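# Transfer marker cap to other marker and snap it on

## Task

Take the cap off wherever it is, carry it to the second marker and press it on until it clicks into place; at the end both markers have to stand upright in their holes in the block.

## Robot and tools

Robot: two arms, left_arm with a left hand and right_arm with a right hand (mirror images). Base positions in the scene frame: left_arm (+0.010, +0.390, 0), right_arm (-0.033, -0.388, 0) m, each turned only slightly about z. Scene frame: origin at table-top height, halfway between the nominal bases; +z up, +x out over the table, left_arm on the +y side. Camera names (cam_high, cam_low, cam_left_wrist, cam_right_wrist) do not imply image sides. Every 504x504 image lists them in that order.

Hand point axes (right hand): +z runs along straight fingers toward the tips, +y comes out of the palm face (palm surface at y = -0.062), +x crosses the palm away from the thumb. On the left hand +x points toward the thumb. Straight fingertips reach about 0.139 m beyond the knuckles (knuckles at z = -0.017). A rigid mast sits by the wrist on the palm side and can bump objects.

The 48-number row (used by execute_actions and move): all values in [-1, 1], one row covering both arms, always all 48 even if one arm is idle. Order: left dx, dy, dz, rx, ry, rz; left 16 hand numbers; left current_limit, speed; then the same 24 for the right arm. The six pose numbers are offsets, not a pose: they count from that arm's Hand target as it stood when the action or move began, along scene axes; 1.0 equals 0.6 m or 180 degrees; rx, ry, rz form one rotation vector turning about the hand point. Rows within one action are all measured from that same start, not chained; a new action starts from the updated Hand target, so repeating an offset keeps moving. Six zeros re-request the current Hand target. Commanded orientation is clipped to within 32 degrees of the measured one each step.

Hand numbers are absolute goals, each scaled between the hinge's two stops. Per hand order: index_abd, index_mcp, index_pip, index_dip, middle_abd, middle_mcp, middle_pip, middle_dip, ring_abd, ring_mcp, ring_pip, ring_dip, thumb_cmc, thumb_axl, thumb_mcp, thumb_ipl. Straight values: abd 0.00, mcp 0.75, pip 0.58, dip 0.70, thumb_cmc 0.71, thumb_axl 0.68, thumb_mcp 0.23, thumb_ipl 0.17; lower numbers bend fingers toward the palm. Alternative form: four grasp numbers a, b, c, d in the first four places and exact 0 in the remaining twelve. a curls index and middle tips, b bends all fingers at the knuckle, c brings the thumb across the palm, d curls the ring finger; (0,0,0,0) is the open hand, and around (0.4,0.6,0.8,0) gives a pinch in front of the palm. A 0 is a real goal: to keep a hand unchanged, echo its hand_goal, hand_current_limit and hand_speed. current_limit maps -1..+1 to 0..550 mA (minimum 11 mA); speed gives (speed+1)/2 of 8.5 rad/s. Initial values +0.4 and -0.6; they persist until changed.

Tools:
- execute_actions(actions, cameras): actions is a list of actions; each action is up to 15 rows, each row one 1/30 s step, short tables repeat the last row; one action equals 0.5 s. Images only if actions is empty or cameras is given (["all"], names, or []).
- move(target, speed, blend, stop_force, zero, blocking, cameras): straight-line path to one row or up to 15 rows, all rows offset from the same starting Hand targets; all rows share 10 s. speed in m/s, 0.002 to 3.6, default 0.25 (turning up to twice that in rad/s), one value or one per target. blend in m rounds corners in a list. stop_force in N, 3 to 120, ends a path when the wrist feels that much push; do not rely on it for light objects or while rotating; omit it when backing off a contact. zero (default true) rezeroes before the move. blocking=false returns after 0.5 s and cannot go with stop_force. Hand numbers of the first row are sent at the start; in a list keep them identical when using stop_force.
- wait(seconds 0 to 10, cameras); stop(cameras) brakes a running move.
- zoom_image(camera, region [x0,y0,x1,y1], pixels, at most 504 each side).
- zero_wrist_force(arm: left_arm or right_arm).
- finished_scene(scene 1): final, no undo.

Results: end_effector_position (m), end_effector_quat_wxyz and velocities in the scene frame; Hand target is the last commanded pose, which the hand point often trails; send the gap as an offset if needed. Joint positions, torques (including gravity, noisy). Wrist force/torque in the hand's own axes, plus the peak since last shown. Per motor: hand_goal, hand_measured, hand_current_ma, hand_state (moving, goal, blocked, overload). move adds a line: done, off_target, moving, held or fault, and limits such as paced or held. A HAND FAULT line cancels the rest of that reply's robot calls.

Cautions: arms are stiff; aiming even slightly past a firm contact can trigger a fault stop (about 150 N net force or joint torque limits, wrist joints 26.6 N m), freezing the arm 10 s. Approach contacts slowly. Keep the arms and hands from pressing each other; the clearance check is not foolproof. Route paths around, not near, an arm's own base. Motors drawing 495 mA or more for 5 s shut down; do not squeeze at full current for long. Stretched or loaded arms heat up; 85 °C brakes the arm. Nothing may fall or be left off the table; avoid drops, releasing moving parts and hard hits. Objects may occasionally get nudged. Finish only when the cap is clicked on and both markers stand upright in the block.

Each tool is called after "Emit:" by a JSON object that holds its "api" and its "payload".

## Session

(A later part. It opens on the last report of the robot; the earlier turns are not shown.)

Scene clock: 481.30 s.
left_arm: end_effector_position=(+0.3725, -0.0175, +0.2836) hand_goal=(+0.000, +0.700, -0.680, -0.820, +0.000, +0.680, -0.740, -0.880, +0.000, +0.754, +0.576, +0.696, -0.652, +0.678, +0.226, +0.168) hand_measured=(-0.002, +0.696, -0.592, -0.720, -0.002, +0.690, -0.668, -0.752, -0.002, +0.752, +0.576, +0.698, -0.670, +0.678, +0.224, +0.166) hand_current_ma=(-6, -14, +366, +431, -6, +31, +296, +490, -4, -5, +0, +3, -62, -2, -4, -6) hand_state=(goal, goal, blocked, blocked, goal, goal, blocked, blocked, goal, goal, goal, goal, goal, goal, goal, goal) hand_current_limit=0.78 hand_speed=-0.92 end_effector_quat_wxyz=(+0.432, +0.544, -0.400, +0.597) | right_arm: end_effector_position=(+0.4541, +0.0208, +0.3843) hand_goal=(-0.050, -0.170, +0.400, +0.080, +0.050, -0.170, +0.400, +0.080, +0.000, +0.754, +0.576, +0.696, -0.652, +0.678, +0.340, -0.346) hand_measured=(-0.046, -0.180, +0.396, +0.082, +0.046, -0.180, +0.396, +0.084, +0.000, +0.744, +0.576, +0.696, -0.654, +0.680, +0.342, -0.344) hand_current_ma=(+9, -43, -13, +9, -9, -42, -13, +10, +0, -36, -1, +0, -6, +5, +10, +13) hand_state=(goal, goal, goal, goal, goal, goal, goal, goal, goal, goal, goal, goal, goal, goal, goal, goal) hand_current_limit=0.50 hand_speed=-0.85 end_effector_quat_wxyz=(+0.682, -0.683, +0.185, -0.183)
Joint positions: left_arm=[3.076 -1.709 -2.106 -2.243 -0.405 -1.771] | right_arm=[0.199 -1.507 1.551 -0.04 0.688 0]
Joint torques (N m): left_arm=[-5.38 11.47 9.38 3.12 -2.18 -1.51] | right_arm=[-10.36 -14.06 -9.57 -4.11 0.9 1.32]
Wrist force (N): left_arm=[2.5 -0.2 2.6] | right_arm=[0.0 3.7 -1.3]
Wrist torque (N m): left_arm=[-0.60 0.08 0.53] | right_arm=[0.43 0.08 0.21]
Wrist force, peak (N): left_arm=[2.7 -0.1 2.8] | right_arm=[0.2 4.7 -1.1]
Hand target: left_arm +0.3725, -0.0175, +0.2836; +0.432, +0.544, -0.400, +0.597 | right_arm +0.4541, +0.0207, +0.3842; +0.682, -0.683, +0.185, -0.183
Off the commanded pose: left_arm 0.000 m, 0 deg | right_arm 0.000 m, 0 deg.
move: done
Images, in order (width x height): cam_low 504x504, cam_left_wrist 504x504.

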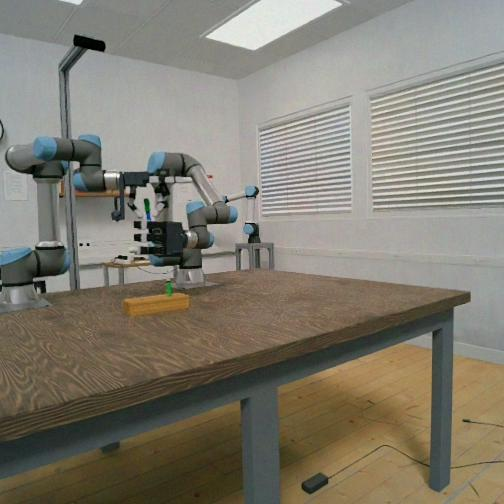

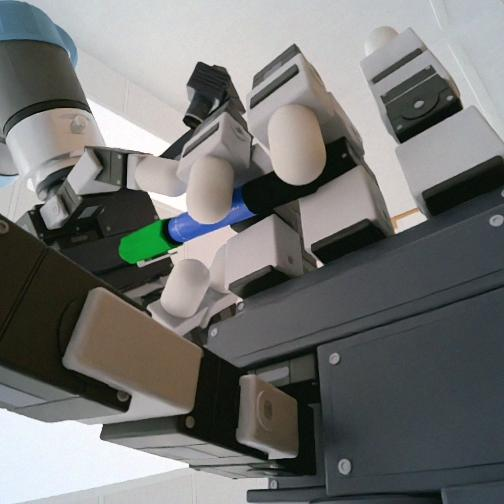

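Emit:
{"api": "execute_actions", "payload": {"actions": [[[0,0,0,0,0,0,0,0.70,-0.68,-0.82,0,0.68,-0.74,-0.88,0,0.754,0.576,0.696,-0.653,0.678,0.225,0.168,0.78,-0.92,0,0,0,0,0,0,-0.05,-0.30,0.4,0.08,0.05,-0.30,0.4,0.08,0,0.754,0.576,0.696,-0.653,0.678,0.29,-0.346,0.4,-0.85]],[[0,0,0,0,0,0,0,0.70,-0.68,-0.82,0,0.68,-0.74,-0.88,0,0.754,0.576,0.696,-0.653,0.678,0.225,0.168,0.78,-0.92,0,0,0,0,0,0,-0.05,-0.385,0.4,0.08,0.05,-0.385,0.4,0.08,0,0.754,0.576,0.696,-0.653,0.678,0.21,-0.346,0.4,-0.9]],[[0,0,0,0,0,0,0,0.70,-0.68,-0.82,0,0.68,-0.74,-0.88,0,0.754,0.576,0.696,-0.653,0.678,0.225,0.168,0.78,-0.92,0,0,0,0,0,0,-0.2,-0.42,0.38,0.06,0.2,-0.42,0.38,0.06,0,0.754,0.576,0.696,-0.653,0.678,0.16,-0.36,0.6,-0.92]]], "cameras": ["cam_left_wrist","cam_low"]}}

Emit:
{"api": "zoom_image", "payload": {"camera": "cam_low", "region": [120, 180, 180, 240]}}

Emit:
{"api": "zoom_image", "payload": {"camera": "cam_left_wrist", "region": [50, 120, 290, 320]}}

Scene clock: 483.87 s.
left_arm: end_effector_position=(+0.3725, -0.0175, +0.2836) hand_goal=(+0.000, +0.700, -0.680, -0.820, +0.000, +0.680, -0.740, -0.880, +0.000, +0.754, +0.576, +0.696, -0.652, +0.678, +0.226, +0.168) hand_measured=(-0.004, +0.696, -0.592, -0.722, -0.002, +0.688, -0.668, -0.752, -0.002, +0.752, +0.576, +0.698, -0.670, +0.678, +0.224, +0.166) hand_current_ma=(-8, -9, +366, +419, -6, +27, +296, +490, -4, -5, +0, +3, -62, -2, -4, -6) hand_state=(goal, goal, blocked, blocked, goal, goal, blocked, blocked, goal, goal, goal, goal, goal, goal, goal, goal) hand_current_limit=0.78 hand_speed=-0.92 end_effector_quat_wxyz=(+0.432, +0.544, -0.400, +0.597) | right_arm: end_effector_position=(+0.4541, +0.0207, +0.3842) hand_goal=(-0.200, -0.420, +0.380, +0.060, +0.200, -0.420, +0.380, +0.060, +0.000, +0.754, +0.576, +0.696, -0.652, +0.678, +0.160, -0.360) hand_measured=(-0.048, -0.314, +0.418, +0.084, +0.110, -0.400, +0.388, +0.064, +0.000, +0.744, +0.576, +0.696, -0.654, +0.678, +0.262, -0.338) hand_current_ma=(+440, +440, +161, +96, -352, +82, +26, +13, +0, -36, -1, +0, -6, +1, +440, +117) hand_state=(blocked, blocked, blocked, blocked, blocked, goal, goal, goal, goal, goal, goal, goal, goal, goal, blocked, blocked) hand_current_limit=0.60 hand_speed=-0.92 end_effector_quat_wxyz=(+0.682, -0.683, +0.185, -0.183)
Joint positions: left_arm=[3.076 -1.709 -2.106 -2.243 -0.405 -1.771] | right_arm=[0.199 -1.507 1.551 -0.04 0.687 0]
Joint torques (N m): left_arm=[-4.34 12.61 11.24 2.96 -1.7 -1.31] | right_arm=[-10.22 -15.33 -12.52 -3.5 -2.39 0.77]
Wrist force (N): left_arm=[3.2 -0.6 3.3] | right_arm=[-0.9 4.8 -1.0]
Wrist torque (N m): left_arm=[-0.63 0.11 0.62] | right_arm=[0.47 0.13 0.34]
Wrist force, peak (N): left_arm=[3.6 -0.8 3.5] | right_arm=[-0.6 5.0 -1.1]
Hand target: left_arm +0.3725, -0.0175, +0.2836; +0.432, +0.544, -0.400, +0.597 | right_arm +0.4541, +0.0207, +0.3842; +0.682, -0.683, +0.185, -0.183
Off the commanded pose: left_arm 0.000 m, 0 deg | right_arm 0.000 m, 0 deg.
Images, in order (width x height): cam_low 504x504, cam_left_wrist 504x504.

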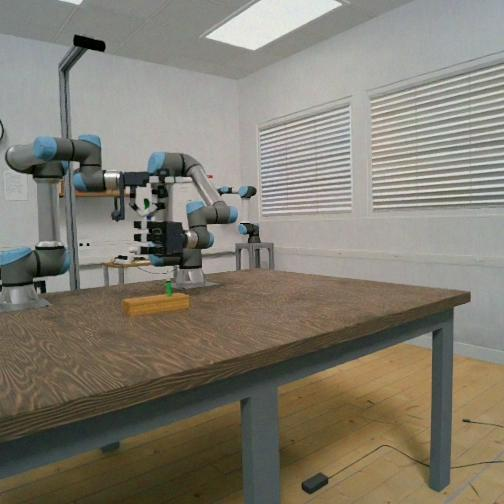

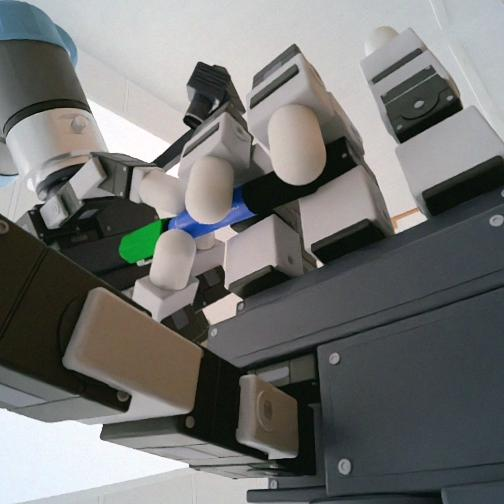

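Scaled by 8.400.

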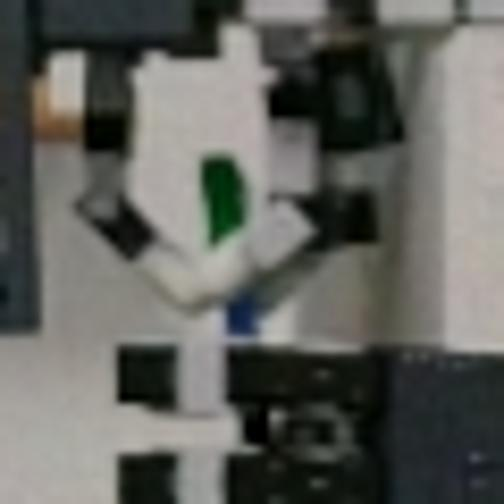

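Scaled by 2.100.

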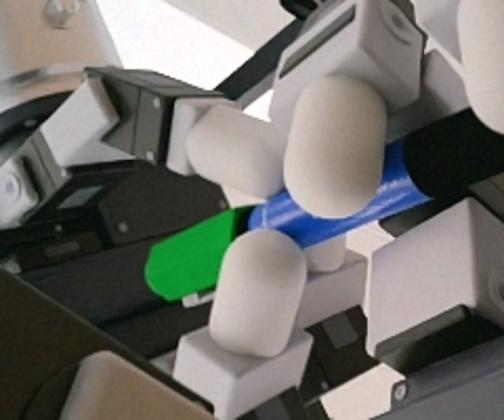

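Emit:
{"api": "execute_actions", "payload": {"actions": [[[0,0,0,0,0,0,0,0.70,-0.68,-0.82,0,0.68,-0.74,-0.88,0,0.754,0.576,0.696,-0.653,0.678,0.225,0.168,0.78,-0.92,0,0,0,0,0,0,-0.03,-0.23,0.4,0.08,0.03,-0.23,0.4,0.08,0,0.754,0.576,0.696,-0.653,0.678,0.28,-0.346,0.5,-0.85]],[[0,0,0,0,0,0,0,0.70,-0.68,-0.82,0,0.68,-0.74,-0.88,0,0.754,0.576,0.696,-0.653,0.678,0.225,0.168,0.78,-0.92,-0.0079,0.0046,0,0,0,0,-0.03,-0.26,0.4,0.08,0.03,-0.26,0.4,0.08,0,0.754,0.576,0.696,-0.653,0.678,0.28,-0.346,0.5,-0.9]],[[0,0,0,0,0,0,0,0.70,-0.68,-0.82,0,0.68,-0.74,-0.88,0,0.754,0.576,0.696,-0.653,0.678,0.225,0.168,0.78,-0.92,0,0,0,0,0,0,-0.03,-0.385,0.4,0.08,0.03,-0.385,0.4,0.08,0,0.754,0.576,0.696,-0.653,0.678,0.22,-0.346,0.4,-0.9]]], "cameras": ["cam_left_wrist","cam_low"]}}

Emit:
{"api": "zoom_image", "payload": {"camera": "cam_low", "region": [120, 180, 180, 240]}}

Emit:
{"api": "zoom_image", "payload": {"camera": "cam_left_wrist", "region": [50, 120, 290, 320]}}

Scene clock: 486.37 s.
left_arm: end_effector_position=(+0.3725, -0.0175, +0.2836) hand_goal=(+0.000, +0.700, -0.680, -0.820, +0.000, +0.680, -0.740, -0.880, +0.000, +0.754, +0.576, +0.696, -0.652, +0.678, +0.226, +0.168) hand_measured=(-0.004, +0.700, -0.594, -0.722, -0.002, +0.686, -0.668, -0.752, -0.002, +0.752, +0.576, +0.698, -0.670, +0.678, +0.224, +0.166) hand_current_ma=(-12, +0, +357, +416, -6, +20, +296, +489, -4, -5, +0, +3, -62, -2, -4, -6) hand_state=(goal, goal, blocked, blocked, goal, goal, blocked, blocked, goal, goal, goal, goal, goal, goal, goal, goal) hand_current_limit=0.78 hand_speed=-0.92 end_effector_quat_wxyz=(+0.432, +0.544, -0.400, +0.597) | right_arm: end_effector_position=(+0.4494, +0.0235, +0.3842) hand_goal=(-0.030, -0.384, +0.400, +0.080, +0.030, -0.384, +0.400, +0.080, +0.000, +0.754, +0.576, +0.696, -0.652, +0.678, +0.220, -0.346) hand_measured=(-0.032, -0.384, +0.402, +0.082, +0.032, -0.372, +0.402, +0.078, +0.000, +0.744, +0.576, +0.696, -0.654, +0.678, +0.262, -0.340) hand_current_ma=(-4, +3, +9, +10, +7, +45, +4, -6, +0, -36, -1, +0, -5, -2, +232, +32) hand_state=(goal, goal, goal, goal, goal, goal, goal, goal, goal, goal, goal, goal, goal, goal, blocked, goal) hand_current_limit=0.40 hand_speed=-0.90 end_effector_quat_wxyz=(+0.682, -0.683, +0.185, -0.183)
Joint positions: left_arm=[3.076 -1.709 -2.106 -2.243 -0.405 -1.771] | right_arm=[0.208 -1.515 1.559 -0.041 0.696 0]
Joint torques (N m): left_arm=[1.01 13.71 12.31 2.16 -0.54 -0.92] | right_arm=[11.22 -32.93 -11.33 -4.29 2.58 1.42]
Wrist force (N): left_arm=[2.9 -1.0 2.2] | right_arm=[0.2 4.0 -2.3]
Wrist torque (N m): left_arm=[-0.59 0.12 0.51] | right_arm=[0.42 0.06 0.23]
Wrist force, peak (N): left_arm=[3.5 -0.6 3.4] | right_arm=[-1.0 5.2 -1.1]
Hand target: left_arm +0.3725, -0.0175, +0.2836; +0.432, +0.544, -0.400, +0.597 | right_arm +0.4494, +0.0235, +0.3842; +0.682, -0.683, +0.185, -0.183
Off the commanded pose: left_arm 0.000 m, 0 deg | right_arm 0.000 m, 0 deg.
Images, in order (width x height): cam_low 504x504, cam_left_wrist 504x504.

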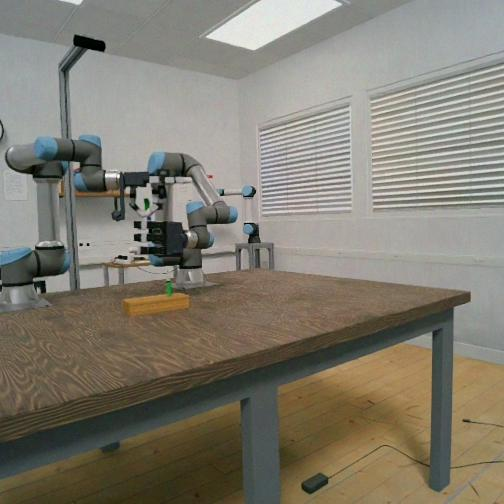

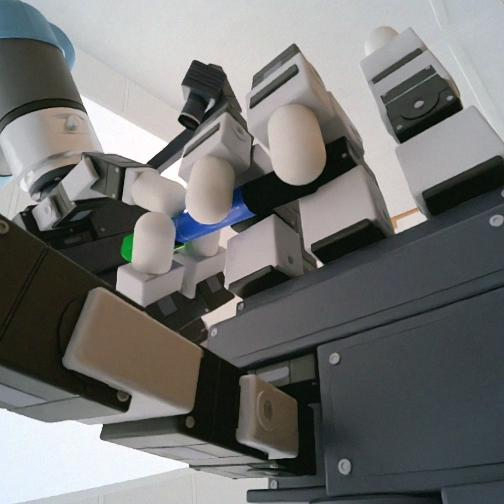

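Scaled by 8.400.

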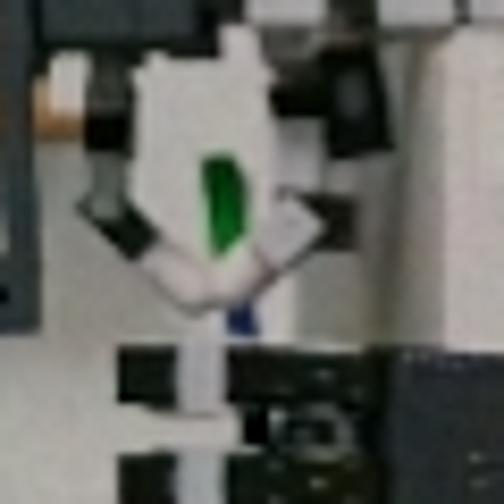

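Scaled by 2.100.

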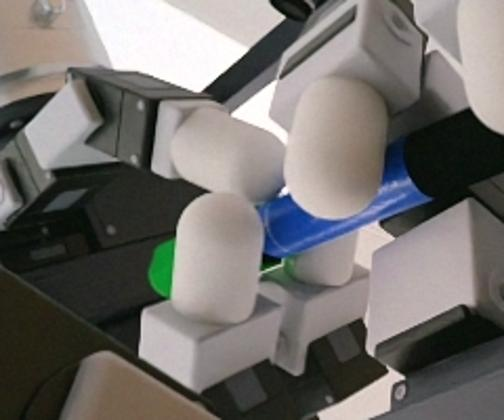

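Emit:
{"api": "execute_actions", "payload": {"actions": [[[0,0,0,0,0,0,0,0.70,-0.68,-0.82,0,0.68,-0.74,-0.88,0,0.754,0.576,0.696,-0.653,0.678,0.225,0.168,0.78,-0.92,0,0,0,0,0,0,-0.25,-0.48,0.36,0.04,0.25,-0.48,0.36,0.04,0,0.754,0.576,0.696,-0.653,0.678,0.10,-0.38,0.78,-0.92]],[[0,0,0,0,0,0,0,0.70,-0.59,-0.71,0,0.69,-0.665,-0.745,0,0.754,0.576,0.696,-0.653,0.678,0.225,0.168,0.4,-0.92,0,0,0,0,0,0,-0.25,-0.50,0.36,0.04,0.25,-0.50,0.36,0.04,0,0.754,0.576,0.696,-0.653,0.678,0.08,-0.38,0.78,-0.92]]], "cameras": ["cam_left_wrist"]}}

Emit:
{"api": "zoom_image", "payload": {"camera": "cam_left_wrist", "region": [50, 60, 350, 320]}}

Scene clock: 488.40 s.
left_arm: end_effector_position=(+0.3725, -0.0175, +0.2836) hand_goal=(+0.000, +0.700, -0.590, -0.710, +0.000, +0.690, -0.664, -0.744, +0.000, +0.754, +0.576, +0.696, -0.652, +0.678, +0.226, +0.168) hand_measured=(-0.004, +0.700, -0.580, -0.708, -0.002, +0.684, -0.648, -0.730, -0.002, +0.752, +0.576, +0.698, -0.670, +0.678, +0.224, +0.166) hand_current_ma=(-12, -2, +30, +6, -7, -22, +50, +46, -4, -5, +0, +3, -62, -2, -4, -6) hand_state=(goal, goal, goal, goal, goal, goal, goal, goal, goal, goal, goal, goal, goal, goal, goal, goal) hand_current_limit=0.40 hand_speed=-0.92 end_effector_quat_wxyz=(+0.432, +0.544, -0.400, +0.597) | right_arm: end_effector_position=(+0.4494, +0.0235, +0.3842) hand_goal=(-0.250, -0.500, +0.360, +0.040, +0.250, -0.500, +0.360, +0.040, +0.000, +0.754, +0.576, +0.696, -0.652, +0.678, +0.080, -0.380) hand_measured=(-0.064, -0.406, +0.384, +0.046, +0.044, -0.380, +0.398, +0.060, +0.000, +0.744, +0.576, +0.696, -0.658, +0.678, +0.262, -0.344) hand_current_ma=(+489, +455, +93, +22, -489, +489, +154, +77, +0, -36, -1, +0, -19, -4, +489, +207) hand_state=(blocked, blocked, blocked, goal, blocked, blocked, blocked, goal, goal, goal, goal, goal, goal, goal, blocked, blocked) hand_current_limit=0.78 hand_speed=-0.92 end_effector_quat_wxyz=(+0.682, -0.683, +0.185, -0.183)
Joint positions: left_arm=[3.076 -1.709 -2.106 -2.243 -0.405 -1.771] | right_arm=[0.208 -1.515 1.559 -0.041 0.696 0]
Joint torques (N m): left_arm=[1.35 16.15 13.27 1.39 0.48 -0.45] | right_arm=[10.69 -32.38 -16.78 -4.25 2.41 1.14]
Wrist force (N): left_arm=[3.3 -0.6 2.0] | right_arm=[0.1 5.0 -1.8]
Wrist torque (N m): left_arm=[-0.58 0.08 0.59] | right_arm=[0.39 0.05 0.21]
Wrist force, peak (N): left_arm=[6.4 0.1 3.6] | right_arm=[-0.3 8.0 -0.6]
Hand target: left_arm +0.3725, -0.0175, +0.2836; +0.432, +0.544, -0.400, +0.597 | right_arm +0.4494, +0.0235, +0.3842; +0.682, -0.683, +0.185, -0.183
Off the commanded pose: left_arm 0.000 m, 0 deg | right_arm 0.000 m, 0 deg.
Images, in order (width x height): cam_left_wrist 504x504.

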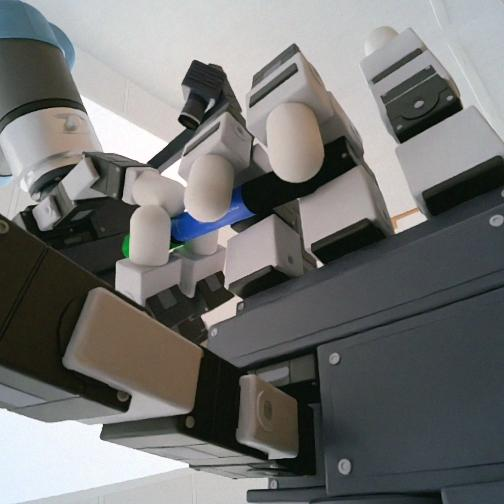

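Scaled by 1.680.

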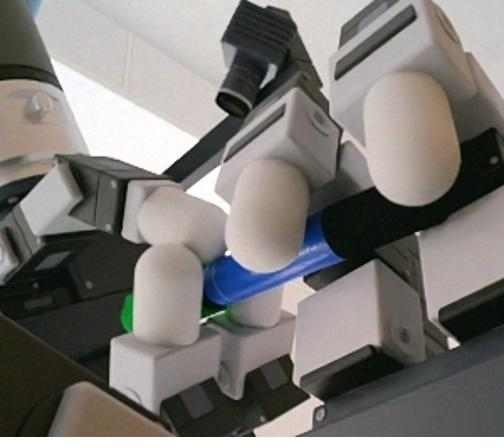

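Emit:
{"api": "move", "payload": {"target": [0,0,0,0,0,0,0,0.72,-0.57,-0.68,0,0.72,-0.64,-0.72,0,0.754,0.576,0.696,-0.653,0.678,0.225,0.168,0.4,-0.92,0,0,-0.0142,0,0,0,-0.25,-0.50,0.36,0.04,0.25,-0.50,0.36,0.04,0,0.754,0.576,0.696,-0.653,0.678,0.08,-0.38,0.78,-0.92], "speed": 0.03, "cameras": ["cam_left_wrist","cam_low"]}}

Emit:
{"api": "zoom_image", "payload": {"camera": "cam_left_wrist", "region": [50, 60, 350, 320]}}

Emit:
{"api": "zoom_image", "payload": {"camera": "cam_low", "region": [120, 180, 180, 240]}}

Scene clock: 489.93 s.
left_arm: end_effector_position=(+0.3725, -0.0175, +0.2836) hand_goal=(+0.000, +0.720, -0.570, -0.680, +0.000, +0.720, -0.640, -0.720, +0.000, +0.754, +0.576, +0.696, -0.652, +0.678, +0.226, +0.168) hand_measured=(-0.004, +0.718, -0.574, -0.682, +0.000, +0.716, -0.632, -0.708, -0.002, +0.752, +0.576, +0.698, -0.670, +0.678, +0.224, +0.166) hand_current_ma=(-12, -8, -9, -7, +0, -12, +22, +42, -4, -5, +0, +3, -62, -2, -4, -6) hand_state=(goal, goal, goal, goal, goal, goal, goal, goal, goal, goal, goal, goal, goal, goal, goal, goal) hand_current_limit=0.40 hand_speed=-0.92 end_effector_quat_wxyz=(+0.432, +0.544, -0.400, +0.597) | right_arm: end_effector_position=(+0.4494, +0.0235, +0.3758) hand_goal=(-0.250, -0.500, +0.360, +0.040, +0.250, -0.500, +0.360, +0.040, +0.000, +0.754, +0.576, +0.696, -0.652, +0.678, +0.080, -0.380) hand_measured=(-0.064, -0.406, +0.384, +0.046, +0.044, -0.384, +0.398, +0.060, +0.000, +0.744, +0.576, +0.696, -0.656, +0.678, +0.262, -0.346) hand_current_ma=(+489, +455, +93, +22, -489, +489, +154, +77, +0, -36, -1, +0, -16, -1, +490, +191) hand_state=(blocked, blocked, blocked, goal, blocked, blocked, blocked, goal, goal, goal, goal, goal, goal, goal, blocked, blocked) hand_current_limit=0.78 hand_speed=-0.92 end_effector_quat_wxyz=(+0.682, -0.683, +0.185, -0.183)
Joint positions: left_arm=[3.076 -1.709 -2.106 -2.243 -0.405 -1.771] | right_arm=[0.208 -1.514 1.58 -0.062 0.696 0]
Joint torques (N m): left_arm=[1.16 16.39 15.31 1.19 0.33 -0.03] | right_arm=[9.83 -12.04 -10.7 -4.24 2.28 -0.1]
Wrist force (N): left_arm=[1.1 -0.7 1.9] | right_arm=[0.0 1.7 -2.0]
Wrist torque (N m): left_arm=[-0.56 0.05 0.45] | right_arm=[0.29 0.09 0.22]
Wrist force, peak (N): left_arm=[3.9 -0.8 2.1] | right_arm=[0.0 5.1 -2.1]
Hand target: left_arm +0.3725, -0.0175, +0.2836; +0.432, +0.544, -0.400, +0.597 | right_arm +0.4494, +0.0235, +0.3757; +0.682, -0.683, +0.185, -0.183
Off the commanded pose: left_arm 0.000 m, 0 deg | right_arm 0.000 m, 0 deg.
move: done
Images, in order (width x height): cam_low 504x504, cam_left_wrist 504x504.

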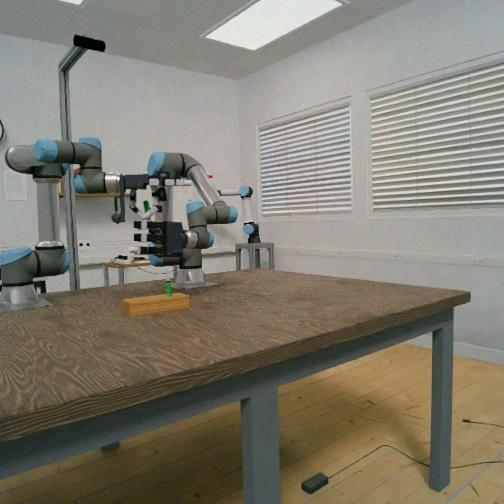

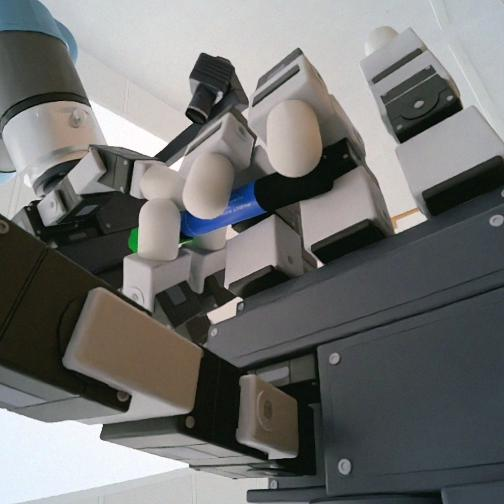

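Scaled by 1.680.

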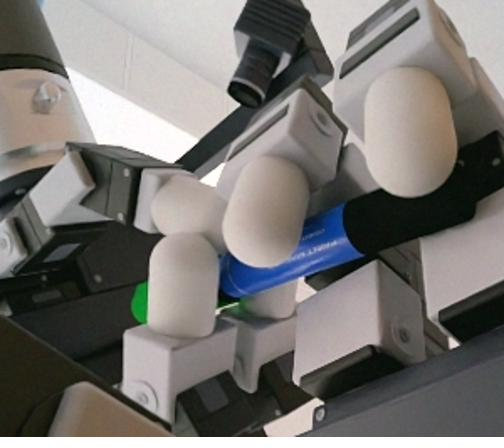

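Scaled by 8.400.

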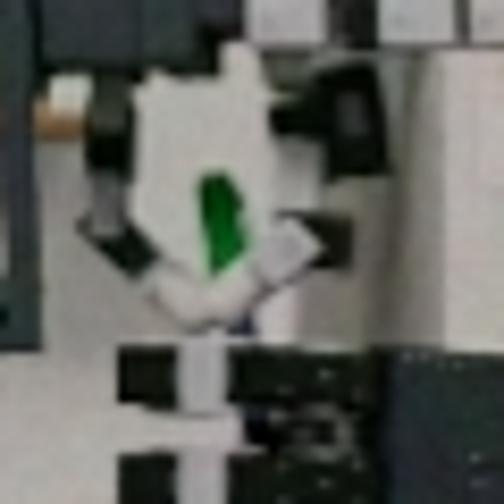

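Emit:
{"api": "execute_actions", "payload": {"actions": [[[0,0,0,0,0,0,0,0.70,-0.66,-0.80,0,0.70,-0.70,-0.82,0,0.754,0.576,0.696,-0.653,0.678,0.225,0.168,0.78,-0.92,0,0,0,0,0,0,-0.25,-0.50,0.36,0.04,0.25,-0.50,0.36,0.04,0,0.754,0.576,0.696,-0.653,0.678,0.08,-0.38,0.78,-0.92]],[[0,0,0,0,0,0,0,0.66,-0.70,-0.86,0,0.66,-0.76,-0.90,0,0.754,0.576,0.696,-0.653,0.678,0.225,0.168,0.78,-0.92,0,0,0,0,0,0,-0.25,-0.50,0.36,0.04,0.25,-0.50,0.36,0.04,0,0.754,0.576,0.696,-0.653,0.678,0.08,-0.38,0.78,-0.92]]], "cameras": ["cam_left_wrist"]}}

Emit:
{"api": "zoom_image", "payload": {"camera": "cam_left_wrist", "region": [50, 60, 350, 320]}}

Scene clock: 492.03 s.
left_arm: end_effector_position=(+0.3725, -0.0175, +0.2836) hand_goal=(+0.000, +0.660, -0.700, -0.860, +0.000, +0.660, -0.760, -0.900, +0.000, +0.754, +0.576, +0.696, -0.652, +0.678, +0.226, +0.168) hand_measured=(-0.004, +0.676, -0.592, -0.732, -0.002, +0.674, -0.640, -0.714, -0.002, +0.752, +0.576, +0.698, -0.670, +0.678, +0.224, +0.166) hand_current_ma=(-12, +56, +470, +489, -5, +47, +490, +490, -4, -5, +0, +3, -62, -2, -4, -6) hand_state=(goal, goal, blocked, blocked, goal, goal, blocked, blocked, goal, goal, goal, goal, goal, goal, goal, goal) hand_current_limit=0.78 hand_speed=-0.92 end_effector_quat_wxyz=(+0.432, +0.544, -0.400, +0.597) | right_arm: end_effector_position=(+0.4494, +0.0235, +0.3757) hand_goal=(-0.250, -0.500, +0.360, +0.040, +0.250, -0.500, +0.360, +0.040, +0.000, +0.754, +0.576, +0.696, -0.652, +0.678, +0.080, -0.380) hand_measured=(-0.066, -0.406, +0.384, +0.046, +0.050, -0.386, +0.398, +0.060, +0.000, +0.744, +0.576, +0.696, -0.656, +0.678, +0.262, -0.346) hand_current_ma=(+489, +455, +94, +22, -489, +489, +154, +77, +0, -36, -1, +0, -15, +2, +489, +191) hand_state=(blocked, blocked, blocked, goal, blocked, blocked, blocked, goal, goal, goal, goal, goal, goal, goal, blocked, blocked) hand_current_limit=0.78 hand_speed=-0.92 end_effector_quat_wxyz=(+0.682, -0.683, +0.185, -0.183)
Joint positions: left_arm=[3.076 -1.709 -2.106 -2.243 -0.405 -1.771] | right_arm=[0.208 -1.514 1.58 -0.062 0.696 0]
Joint torques (N m): left_arm=[1.21 17.44 16.45 0.47 0.42 0.17] | right_arm=[7.8 -16.69 -13.73 -3.48 2.08 0.69]
Wrist force (N): left_arm=[4.4 -1.7 3.3] | right_arm=[-1.3 5.9 -2.0]
Wrist torque (N m): left_arm=[-0.65 0.06 0.65] | right_arm=[0.47 0.14 0.33]
Wrist force, peak (N): left_arm=[4.7 -1.8 3.5] | right_arm=[-1.6 6.4 -1.8]
Hand target: left_arm +0.3725, -0.0175, +0.2836; +0.432, +0.544, -0.400, +0.597 | right_arm +0.4494, +0.0235, +0.3757; +0.682, -0.683, +0.185, -0.183
Off the commanded pose: left_arm 0.000 m, 0 deg | right_arm 0.000 m, 0 deg.
Images, in order (width x height): cam_left_wrist 504x504.

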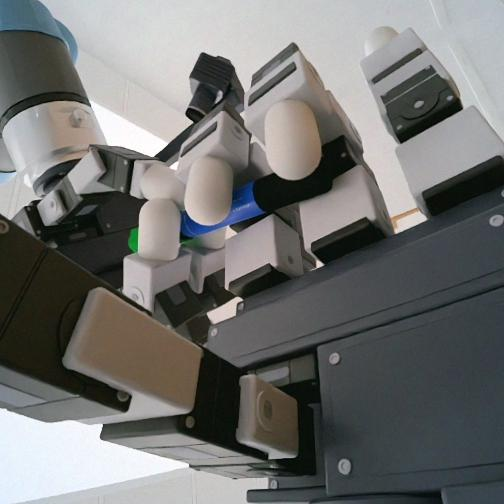

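Scaled by 1.680.

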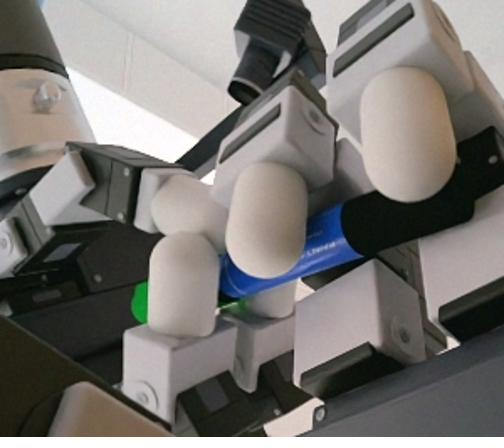

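Emit:
{"api": "move", "payload": {"target": [0,0,0,0,0,0,0,0.64,-0.74,-0.90,0,0.64,-0.80,-0.92,0,0.754,0.576,0.696,-0.653,0.678,0.225,0.168,1.0,-0.92,-0.0005,0,0.0167,0,0,0,-0.3,-0.56,0.34,0.02,0.3,-0.56,0.34,0.02,0,0.754,0.576,0.696,-0.653,0.678,0.04,-0.42,1.0,-0.92], "speed": 0.02, "cameras": ["cam_left_wrist","cam_low"]}}

Emit:
{"api": "zoom_image", "payload": {"camera": "cam_left_wrist", "region": [50, 60, 350, 320]}}

Emit:
{"api": "zoom_image", "payload": {"camera": "cam_low", "region": [120, 180, 180, 240]}}

Scene clock: 493.37 s.
left_arm: end_effector_position=(+0.3725, -0.0175, +0.2836) hand_goal=(+0.000, +0.640, -0.740, -0.900, +0.000, +0.640, -0.800, -0.920, +0.000, +0.754, +0.576, +0.696, -0.652, +0.678, +0.226, +0.168) hand_measured=(-0.010, +0.648, -0.596, -0.734, -0.010, +0.646, -0.642, -0.716, -0.002, +0.752, +0.576, +0.698, -0.670, +0.678, +0.224, +0.166) hand_current_ma=(-28, +26, +550, +550, -28, +22, +550, +550, -4, -5, +0, +3, -62, -2, -4, -6) hand_state=(goal, goal, blocked, blocked, goal, goal, blocked, blocked, goal, goal, goal, goal, goal, goal, goal, goal) hand_current_limit=1.00 hand_speed=-0.92 end_effector_quat_wxyz=(+0.432, +0.544, -0.400, +0.597) | right_arm: end_effector_position=(+0.4491, +0.0235, +0.3857) hand_goal=(-0.300, -0.560, +0.340, +0.020, +0.300, -0.560, +0.340, +0.020, +0.000, +0.754, +0.576, +0.696, -0.652, +0.678, +0.040, -0.420) hand_measured=(-0.066, -0.412, +0.384, +0.044, +0.056, -0.398, +0.398, +0.058, +0.000, +0.744, +0.576, +0.696, -0.654, +0.678, +0.266, -0.348) hand_current_ma=(+550, +550, +183, +94, -550, +550, +246, +162, +0, -36, -1, +0, -6, +1, +550, +435) hand_state=(blocked, blocked, blocked, blocked, blocked, blocked, blocked, blocked, goal, goal, goal, goal, goal, goal, blocked, blocked) hand_current_limit=1.00 hand_speed=-0.92 end_effector_quat_wxyz=(+0.682, -0.683, +0.185, -0.183)
Joint positions: left_arm=[3.076 -1.709 -2.106 -2.243 -0.405 -1.771] | right_arm=[0.208 -1.516 1.556 -0.037 0.696 0]
Joint torques (N m): left_arm=[1.14 17.98 16.82 0.01 0.45 0.66] | right_arm=[11.8 -35.85 -35.34 0.41 2.47 -0.64]
Wrist force (N): left_arm=[9.9 -1.3 2.5] | right_arm=[-0.2 12.1 -2.5]
Wrist torque (N m): left_arm=[-0.62 0.24 0.91] | right_arm=[0.80 0.08 0.24]
Wrist force, peak (N): left_arm=[15.3 -1.7 3.4] | right_arm=[-0.5 17.7 -2.6]
Hand target: left_arm +0.3725, -0.0175, +0.2836; +0.432, +0.544, -0.400, +0.597 | right_arm +0.4491, +0.0235, +0.3857; +0.682, -0.683, +0.185, -0.183
Off the commanded pose: left_arm 0.000 m, 0 deg | right_arm 0.000 m, 0 deg.
move: done
Images, in order (width x height): cam_low 504x504, cam_left_wrist 504x504.

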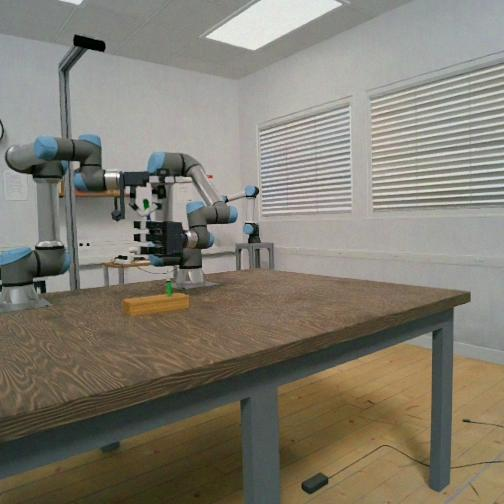

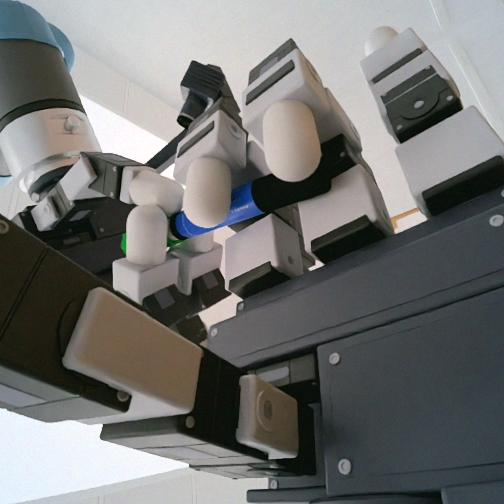

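Scaled by 1.680.

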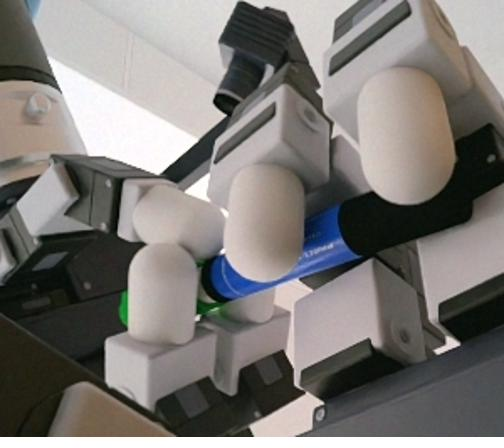

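Scaled by 8.400.

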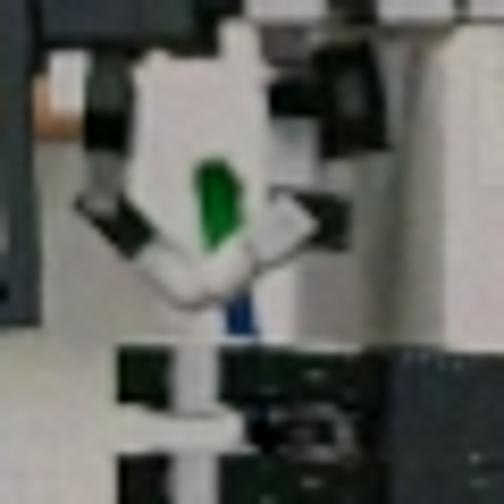

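Emit:
{"api": "move", "payload": {"target": [0,0,0,0,0,0,0,0.66,-0.70,-0.86,0,0.66,-0.76,-0.88,0,0.754,0.576,0.696,-0.653,0.678,0.225,0.168,0.78,-0.92,-0.0005,0,0.0133,0,0,0,-0.25,-0.50,0.34,0.02,0.25,-0.50,0.34,0.02,0,0.754,0.576,0.696,-0.653,0.678,0.08,-0.40,0.78,-0.92], "speed": 0.02, "cameras": ["cam_left_wrist","cam_low"]}}

Emit:
{"api": "zoom_image", "payload": {"camera": "cam_left_wrist", "region": [50, 60, 350, 320]}}

Emit:
{"api": "zoom_image", "payload": {"camera": "cam_low", "region": [120, 180, 180, 240]}}

Scene clock: 494.97 s.
left_arm: end_effector_position=(+0.3725, -0.0175, +0.2836) hand_goal=(+0.000, +0.660, -0.700, -0.860, +0.000, +0.660, -0.760, -0.880, +0.000, +0.754, +0.576, +0.696, -0.652, +0.678, +0.226, +0.168) hand_measured=(-0.010, +0.648, -0.596, -0.734, -0.004, +0.660, -0.642, -0.716, -0.002, +0.752, +0.576, +0.698, -0.670, +0.678, +0.224, +0.166) hand_current_ma=(-28, -39, +451, +490, -12, -2, +490, +490, -4, -5, +0, +3, -62, -2, -4, -6) hand_state=(goal, goal, blocked, blocked, goal, goal, blocked, blocked, goal, goal, goal, goal, goal, goal, goal, goal) hand_current_limit=0.78 hand_speed=-0.92 end_effector_quat_wxyz=(+0.432, +0.544, -0.400, +0.597) | right_arm: end_effector_position=(+0.4488, +0.0235, +0.3936) hand_goal=(-0.250, -0.500, +0.340, +0.020, +0.250, -0.500, +0.340, +0.020, +0.000, +0.754, +0.576, +0.696, -0.652, +0.678, +0.080, -0.400) hand_measured=(-0.066, -0.412, +0.384, +0.044, +0.056, -0.408, +0.394, +0.040, +0.000, +0.744, +0.576, +0.696, -0.654, +0.678, +0.268, -0.350) hand_current_ma=(+490, +421, +183, +93, -489, +442, +231, +82, +0, -36, -1, +0, -9, +1, +489, +296) hand_state=(blocked, blocked, blocked, blocked, blocked, blocked, blocked, blocked, goal, goal, goal, goal, goal, goal, blocked, blocked) hand_current_limit=0.78 hand_speed=-0.92 end_effector_quat_wxyz=(+0.682, -0.683, +0.185, -0.183)
Joint positions: left_arm=[3.076 -1.709 -2.106 -2.243 -0.405 -1.771] | right_arm=[0.208 -1.517 1.537 -0.017 0.696 0]
Joint torques (N m): left_arm=[0.55 19.26 18.79 -0.61 0.5 0.95] | right_arm=[11.97 -33.87 -33.59 1.52 2.3 0.35]
Wrist force (N): left_arm=[5.8 1.1 2.0] | right_arm=[1.4 7.9 -0.9]
Wrist torque (N m): left_arm=[-0.61 0.25 0.82] | right_arm=[0.67 0.03 0.18]
Wrist force, peak (N): left_arm=[10.3 -1.3 2.7] | right_arm=[0.0 12.2 -2.6]
Hand target: left_arm +0.3725, -0.0175, +0.2836; +0.432, +0.544, -0.400, +0.597 | right_arm +0.4488, +0.0235, +0.3937; +0.682, -0.683, +0.185, -0.183
Off the commanded pose: left_arm 0.000 m, 0 deg | right_arm 0.000 m, 0 deg.
move: done
Images, in order (width x height): cam_low 504x504, cam_left_wrist 504x504.

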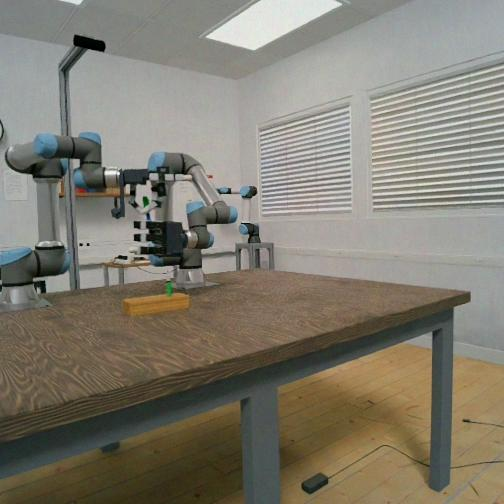

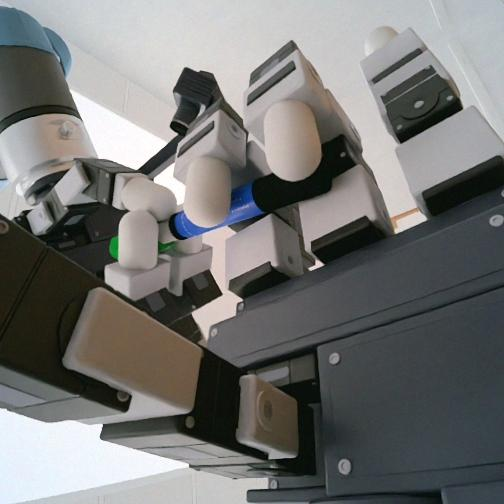

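Scaled by 1.680.

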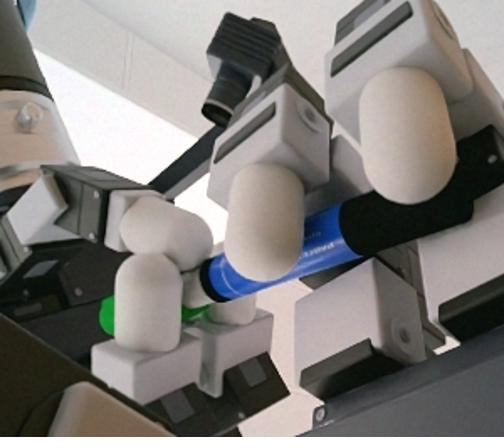

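Scaled by 8.400.

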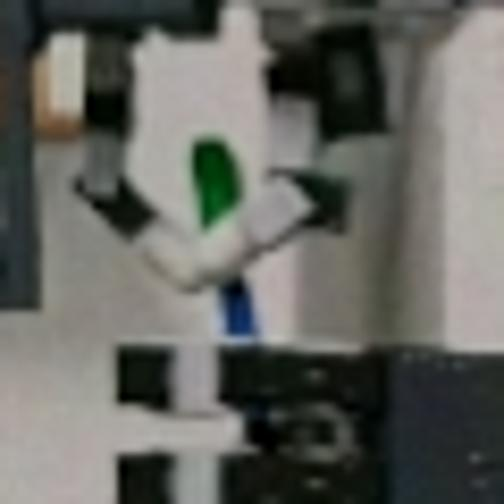

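Emit:
{"api": "execute_actions", "payload": {"actions": [[[0,0,0,0,0,0,0,0.66,-0.70,-0.84,0,0.66,-0.74,-0.84,0,0.754,0.576,0.696,-0.653,0.678,0.225,0.168,0.78,-0.92,0,0,0,0,0,0,-0.04,-0.30,0.4,0.10,0.04,-0.30,0.4,0.10,0,0.754,0.576,0.696,-0.653,0.678,0.31,-0.33,0.5,-0.85]],[[0,0,0,0,0,0,0,0.66,-0.70,-0.84,0,0.66,-0.74,-0.84,0,0.754,0.576,0.696,-0.653,0.678,0.225,0.168,0.7,-0.92,0,0,0,0,0,0,-0.04,-0.20,0.4,0.10,0.04,-0.20,0.4,0.10,0,0.754,0.576,0.696,-0.653,0.678,0.34,-0.33,0.5,-0.8]]], "cameras": ["all"]}}

Emit:
{"api": "zoom_image", "payload": {"camera": "cam_left_wrist", "region": [50, 60, 350, 320]}}

Emit:
{"api": "zoom_image", "payload": {"camera": "cam_low", "region": [120, 180, 180, 240]}}

Emit:
{"api": "zoom_image", "payload": {"camera": "cam_high", "region": [190, 130, 290, 230]}}

Scene clock: 497.93 s.
left_arm: end_effector_position=(+0.3725, -0.0175, +0.2836) hand_goal=(+0.000, +0.660, -0.700, -0.840, +0.000, +0.660, -0.740, -0.840, +0.000, +0.754, +0.576, +0.696, -0.652, +0.678, +0.226, +0.168) hand_measured=(-0.010, +0.654, -0.596, -0.734, -0.004, +0.660, -0.642, -0.716, -0.002, +0.752, +0.576, +0.698, -0.670, +0.678, +0.224, +0.166) hand_current_ma=(-27, -18, +451, +457, -8, -2, +413, +468, -4, -5, +0, +3, -62, -2, -4, -6) hand_state=(goal, goal, blocked, blocked, goal, goal, blocked, blocked, goal, goal, goal, goal, goal, goal, goal, goal) hand_current_limit=0.70 hand_speed=-0.92 end_effector_quat_wxyz=(+0.432, +0.545, -0.400, +0.597) | right_arm: end_effector_position=(+0.4488, +0.0235, +0.3937) hand_goal=(-0.040, -0.200, +0.400, +0.100, +0.040, -0.200, +0.400, +0.100, +0.000, +0.754, +0.576, +0.696, -0.652, +0.678, +0.340, -0.330) hand_measured=(-0.040, -0.210, +0.398, +0.098, +0.036, -0.210, +0.400, +0.098, +0.000, +0.744, +0.576, +0.696, -0.654, +0.678, +0.338, -0.330) hand_current_ma=(-2, -40, -9, -7, -10, -39, +2, -8, +0, -36, -1, +0, -6, +1, -10, +0) hand_state=(goal, goal, goal, goal, goal, goal, goal, goal, goal, goal, goal, goal, goal, goal, goal, goal) hand_current_limit=0.50 hand_speed=-0.80 end_effector_quat_wxyz=(+0.682, -0.683, +0.185, -0.183)
Joint positions: left_arm=[3.076 -1.709 -2.106 -2.243 -0.405 -1.771] | right_arm=[0.208 -1.517 1.537 -0.017 0.696 0]
Joint torques (N m): left_arm=[1.13 21.47 19.84 -0.49 0.5 0.98] | right_arm=[10.04 -23.56 -27.01 1.24 2.3 -1.27]
Wrist force (N): left_arm=[2.2 -0.3 2.7] | right_arm=[0.2 3.9 -1.3]
Wrist torque (N m): left_arm=[-0.64 0.12 0.51] | right_arm=[0.44 0.06 0.22]
Wrist force, peak (N): left_arm=[6.7 1.3 2.5] | right_arm=[1.4 8.4 -0.8]
Hand target: left_arm +0.3725, -0.0175, +0.2836; +0.432, +0.544, -0.400, +0.597 | right_arm +0.4488, +0.0235, +0.3937; +0.682, -0.683, +0.185, -0.183
Off the commanded pose: left_arm 0.000 m, 0 deg | right_arm 0.000 m, 0 deg.

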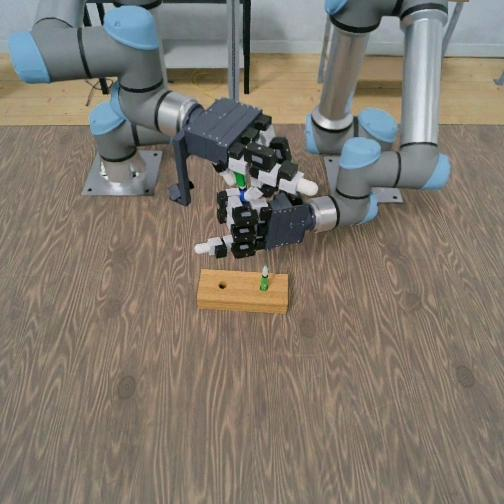

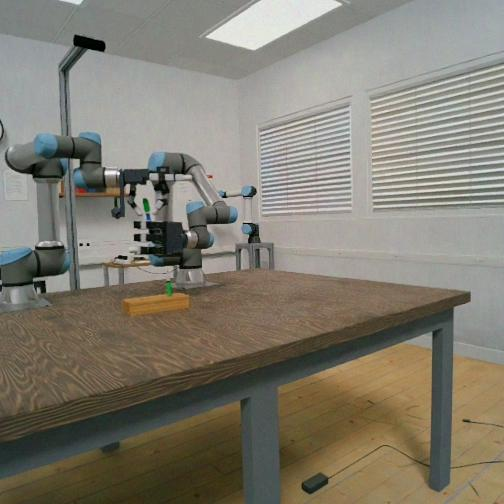

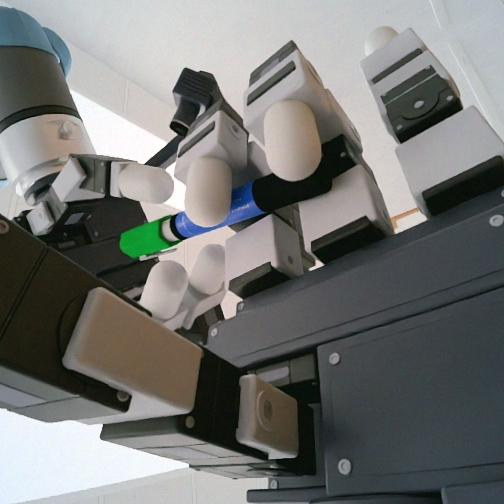

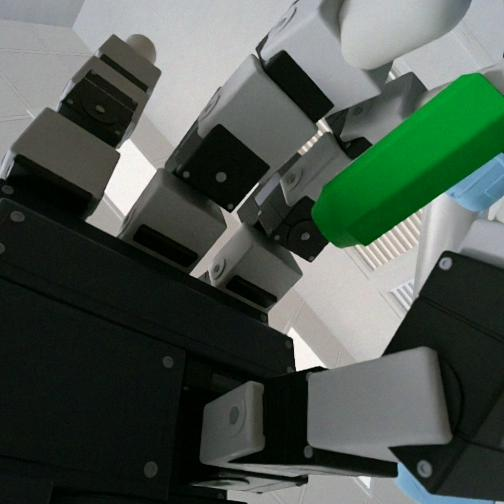

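Scaled by 1.680.

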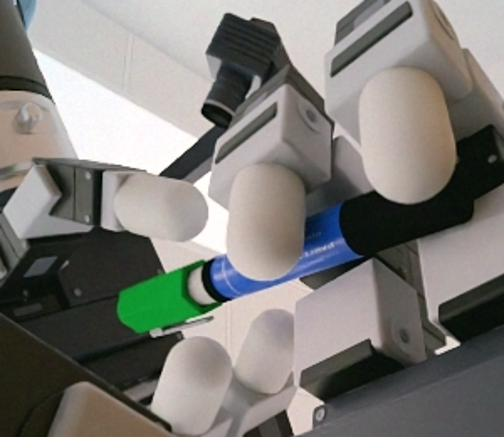

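Scaled by 8.400.

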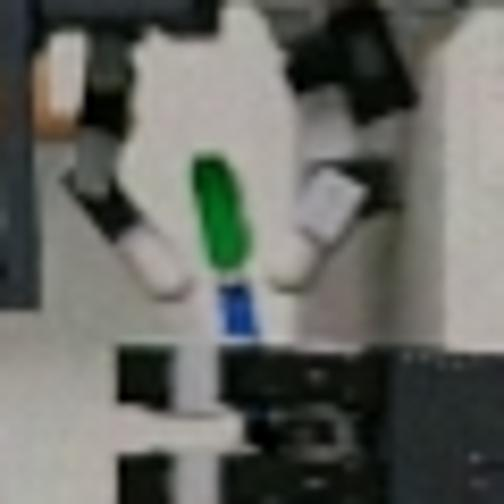

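Scaled by 5.040.

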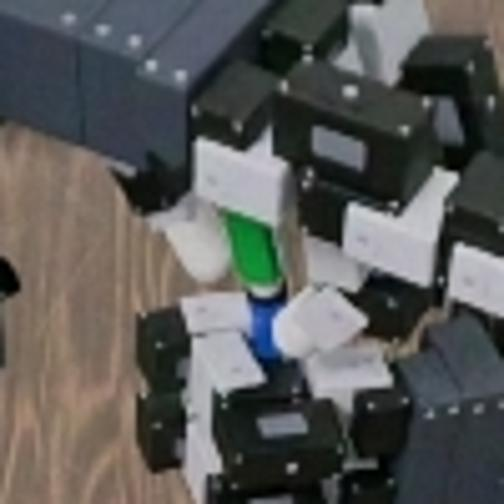

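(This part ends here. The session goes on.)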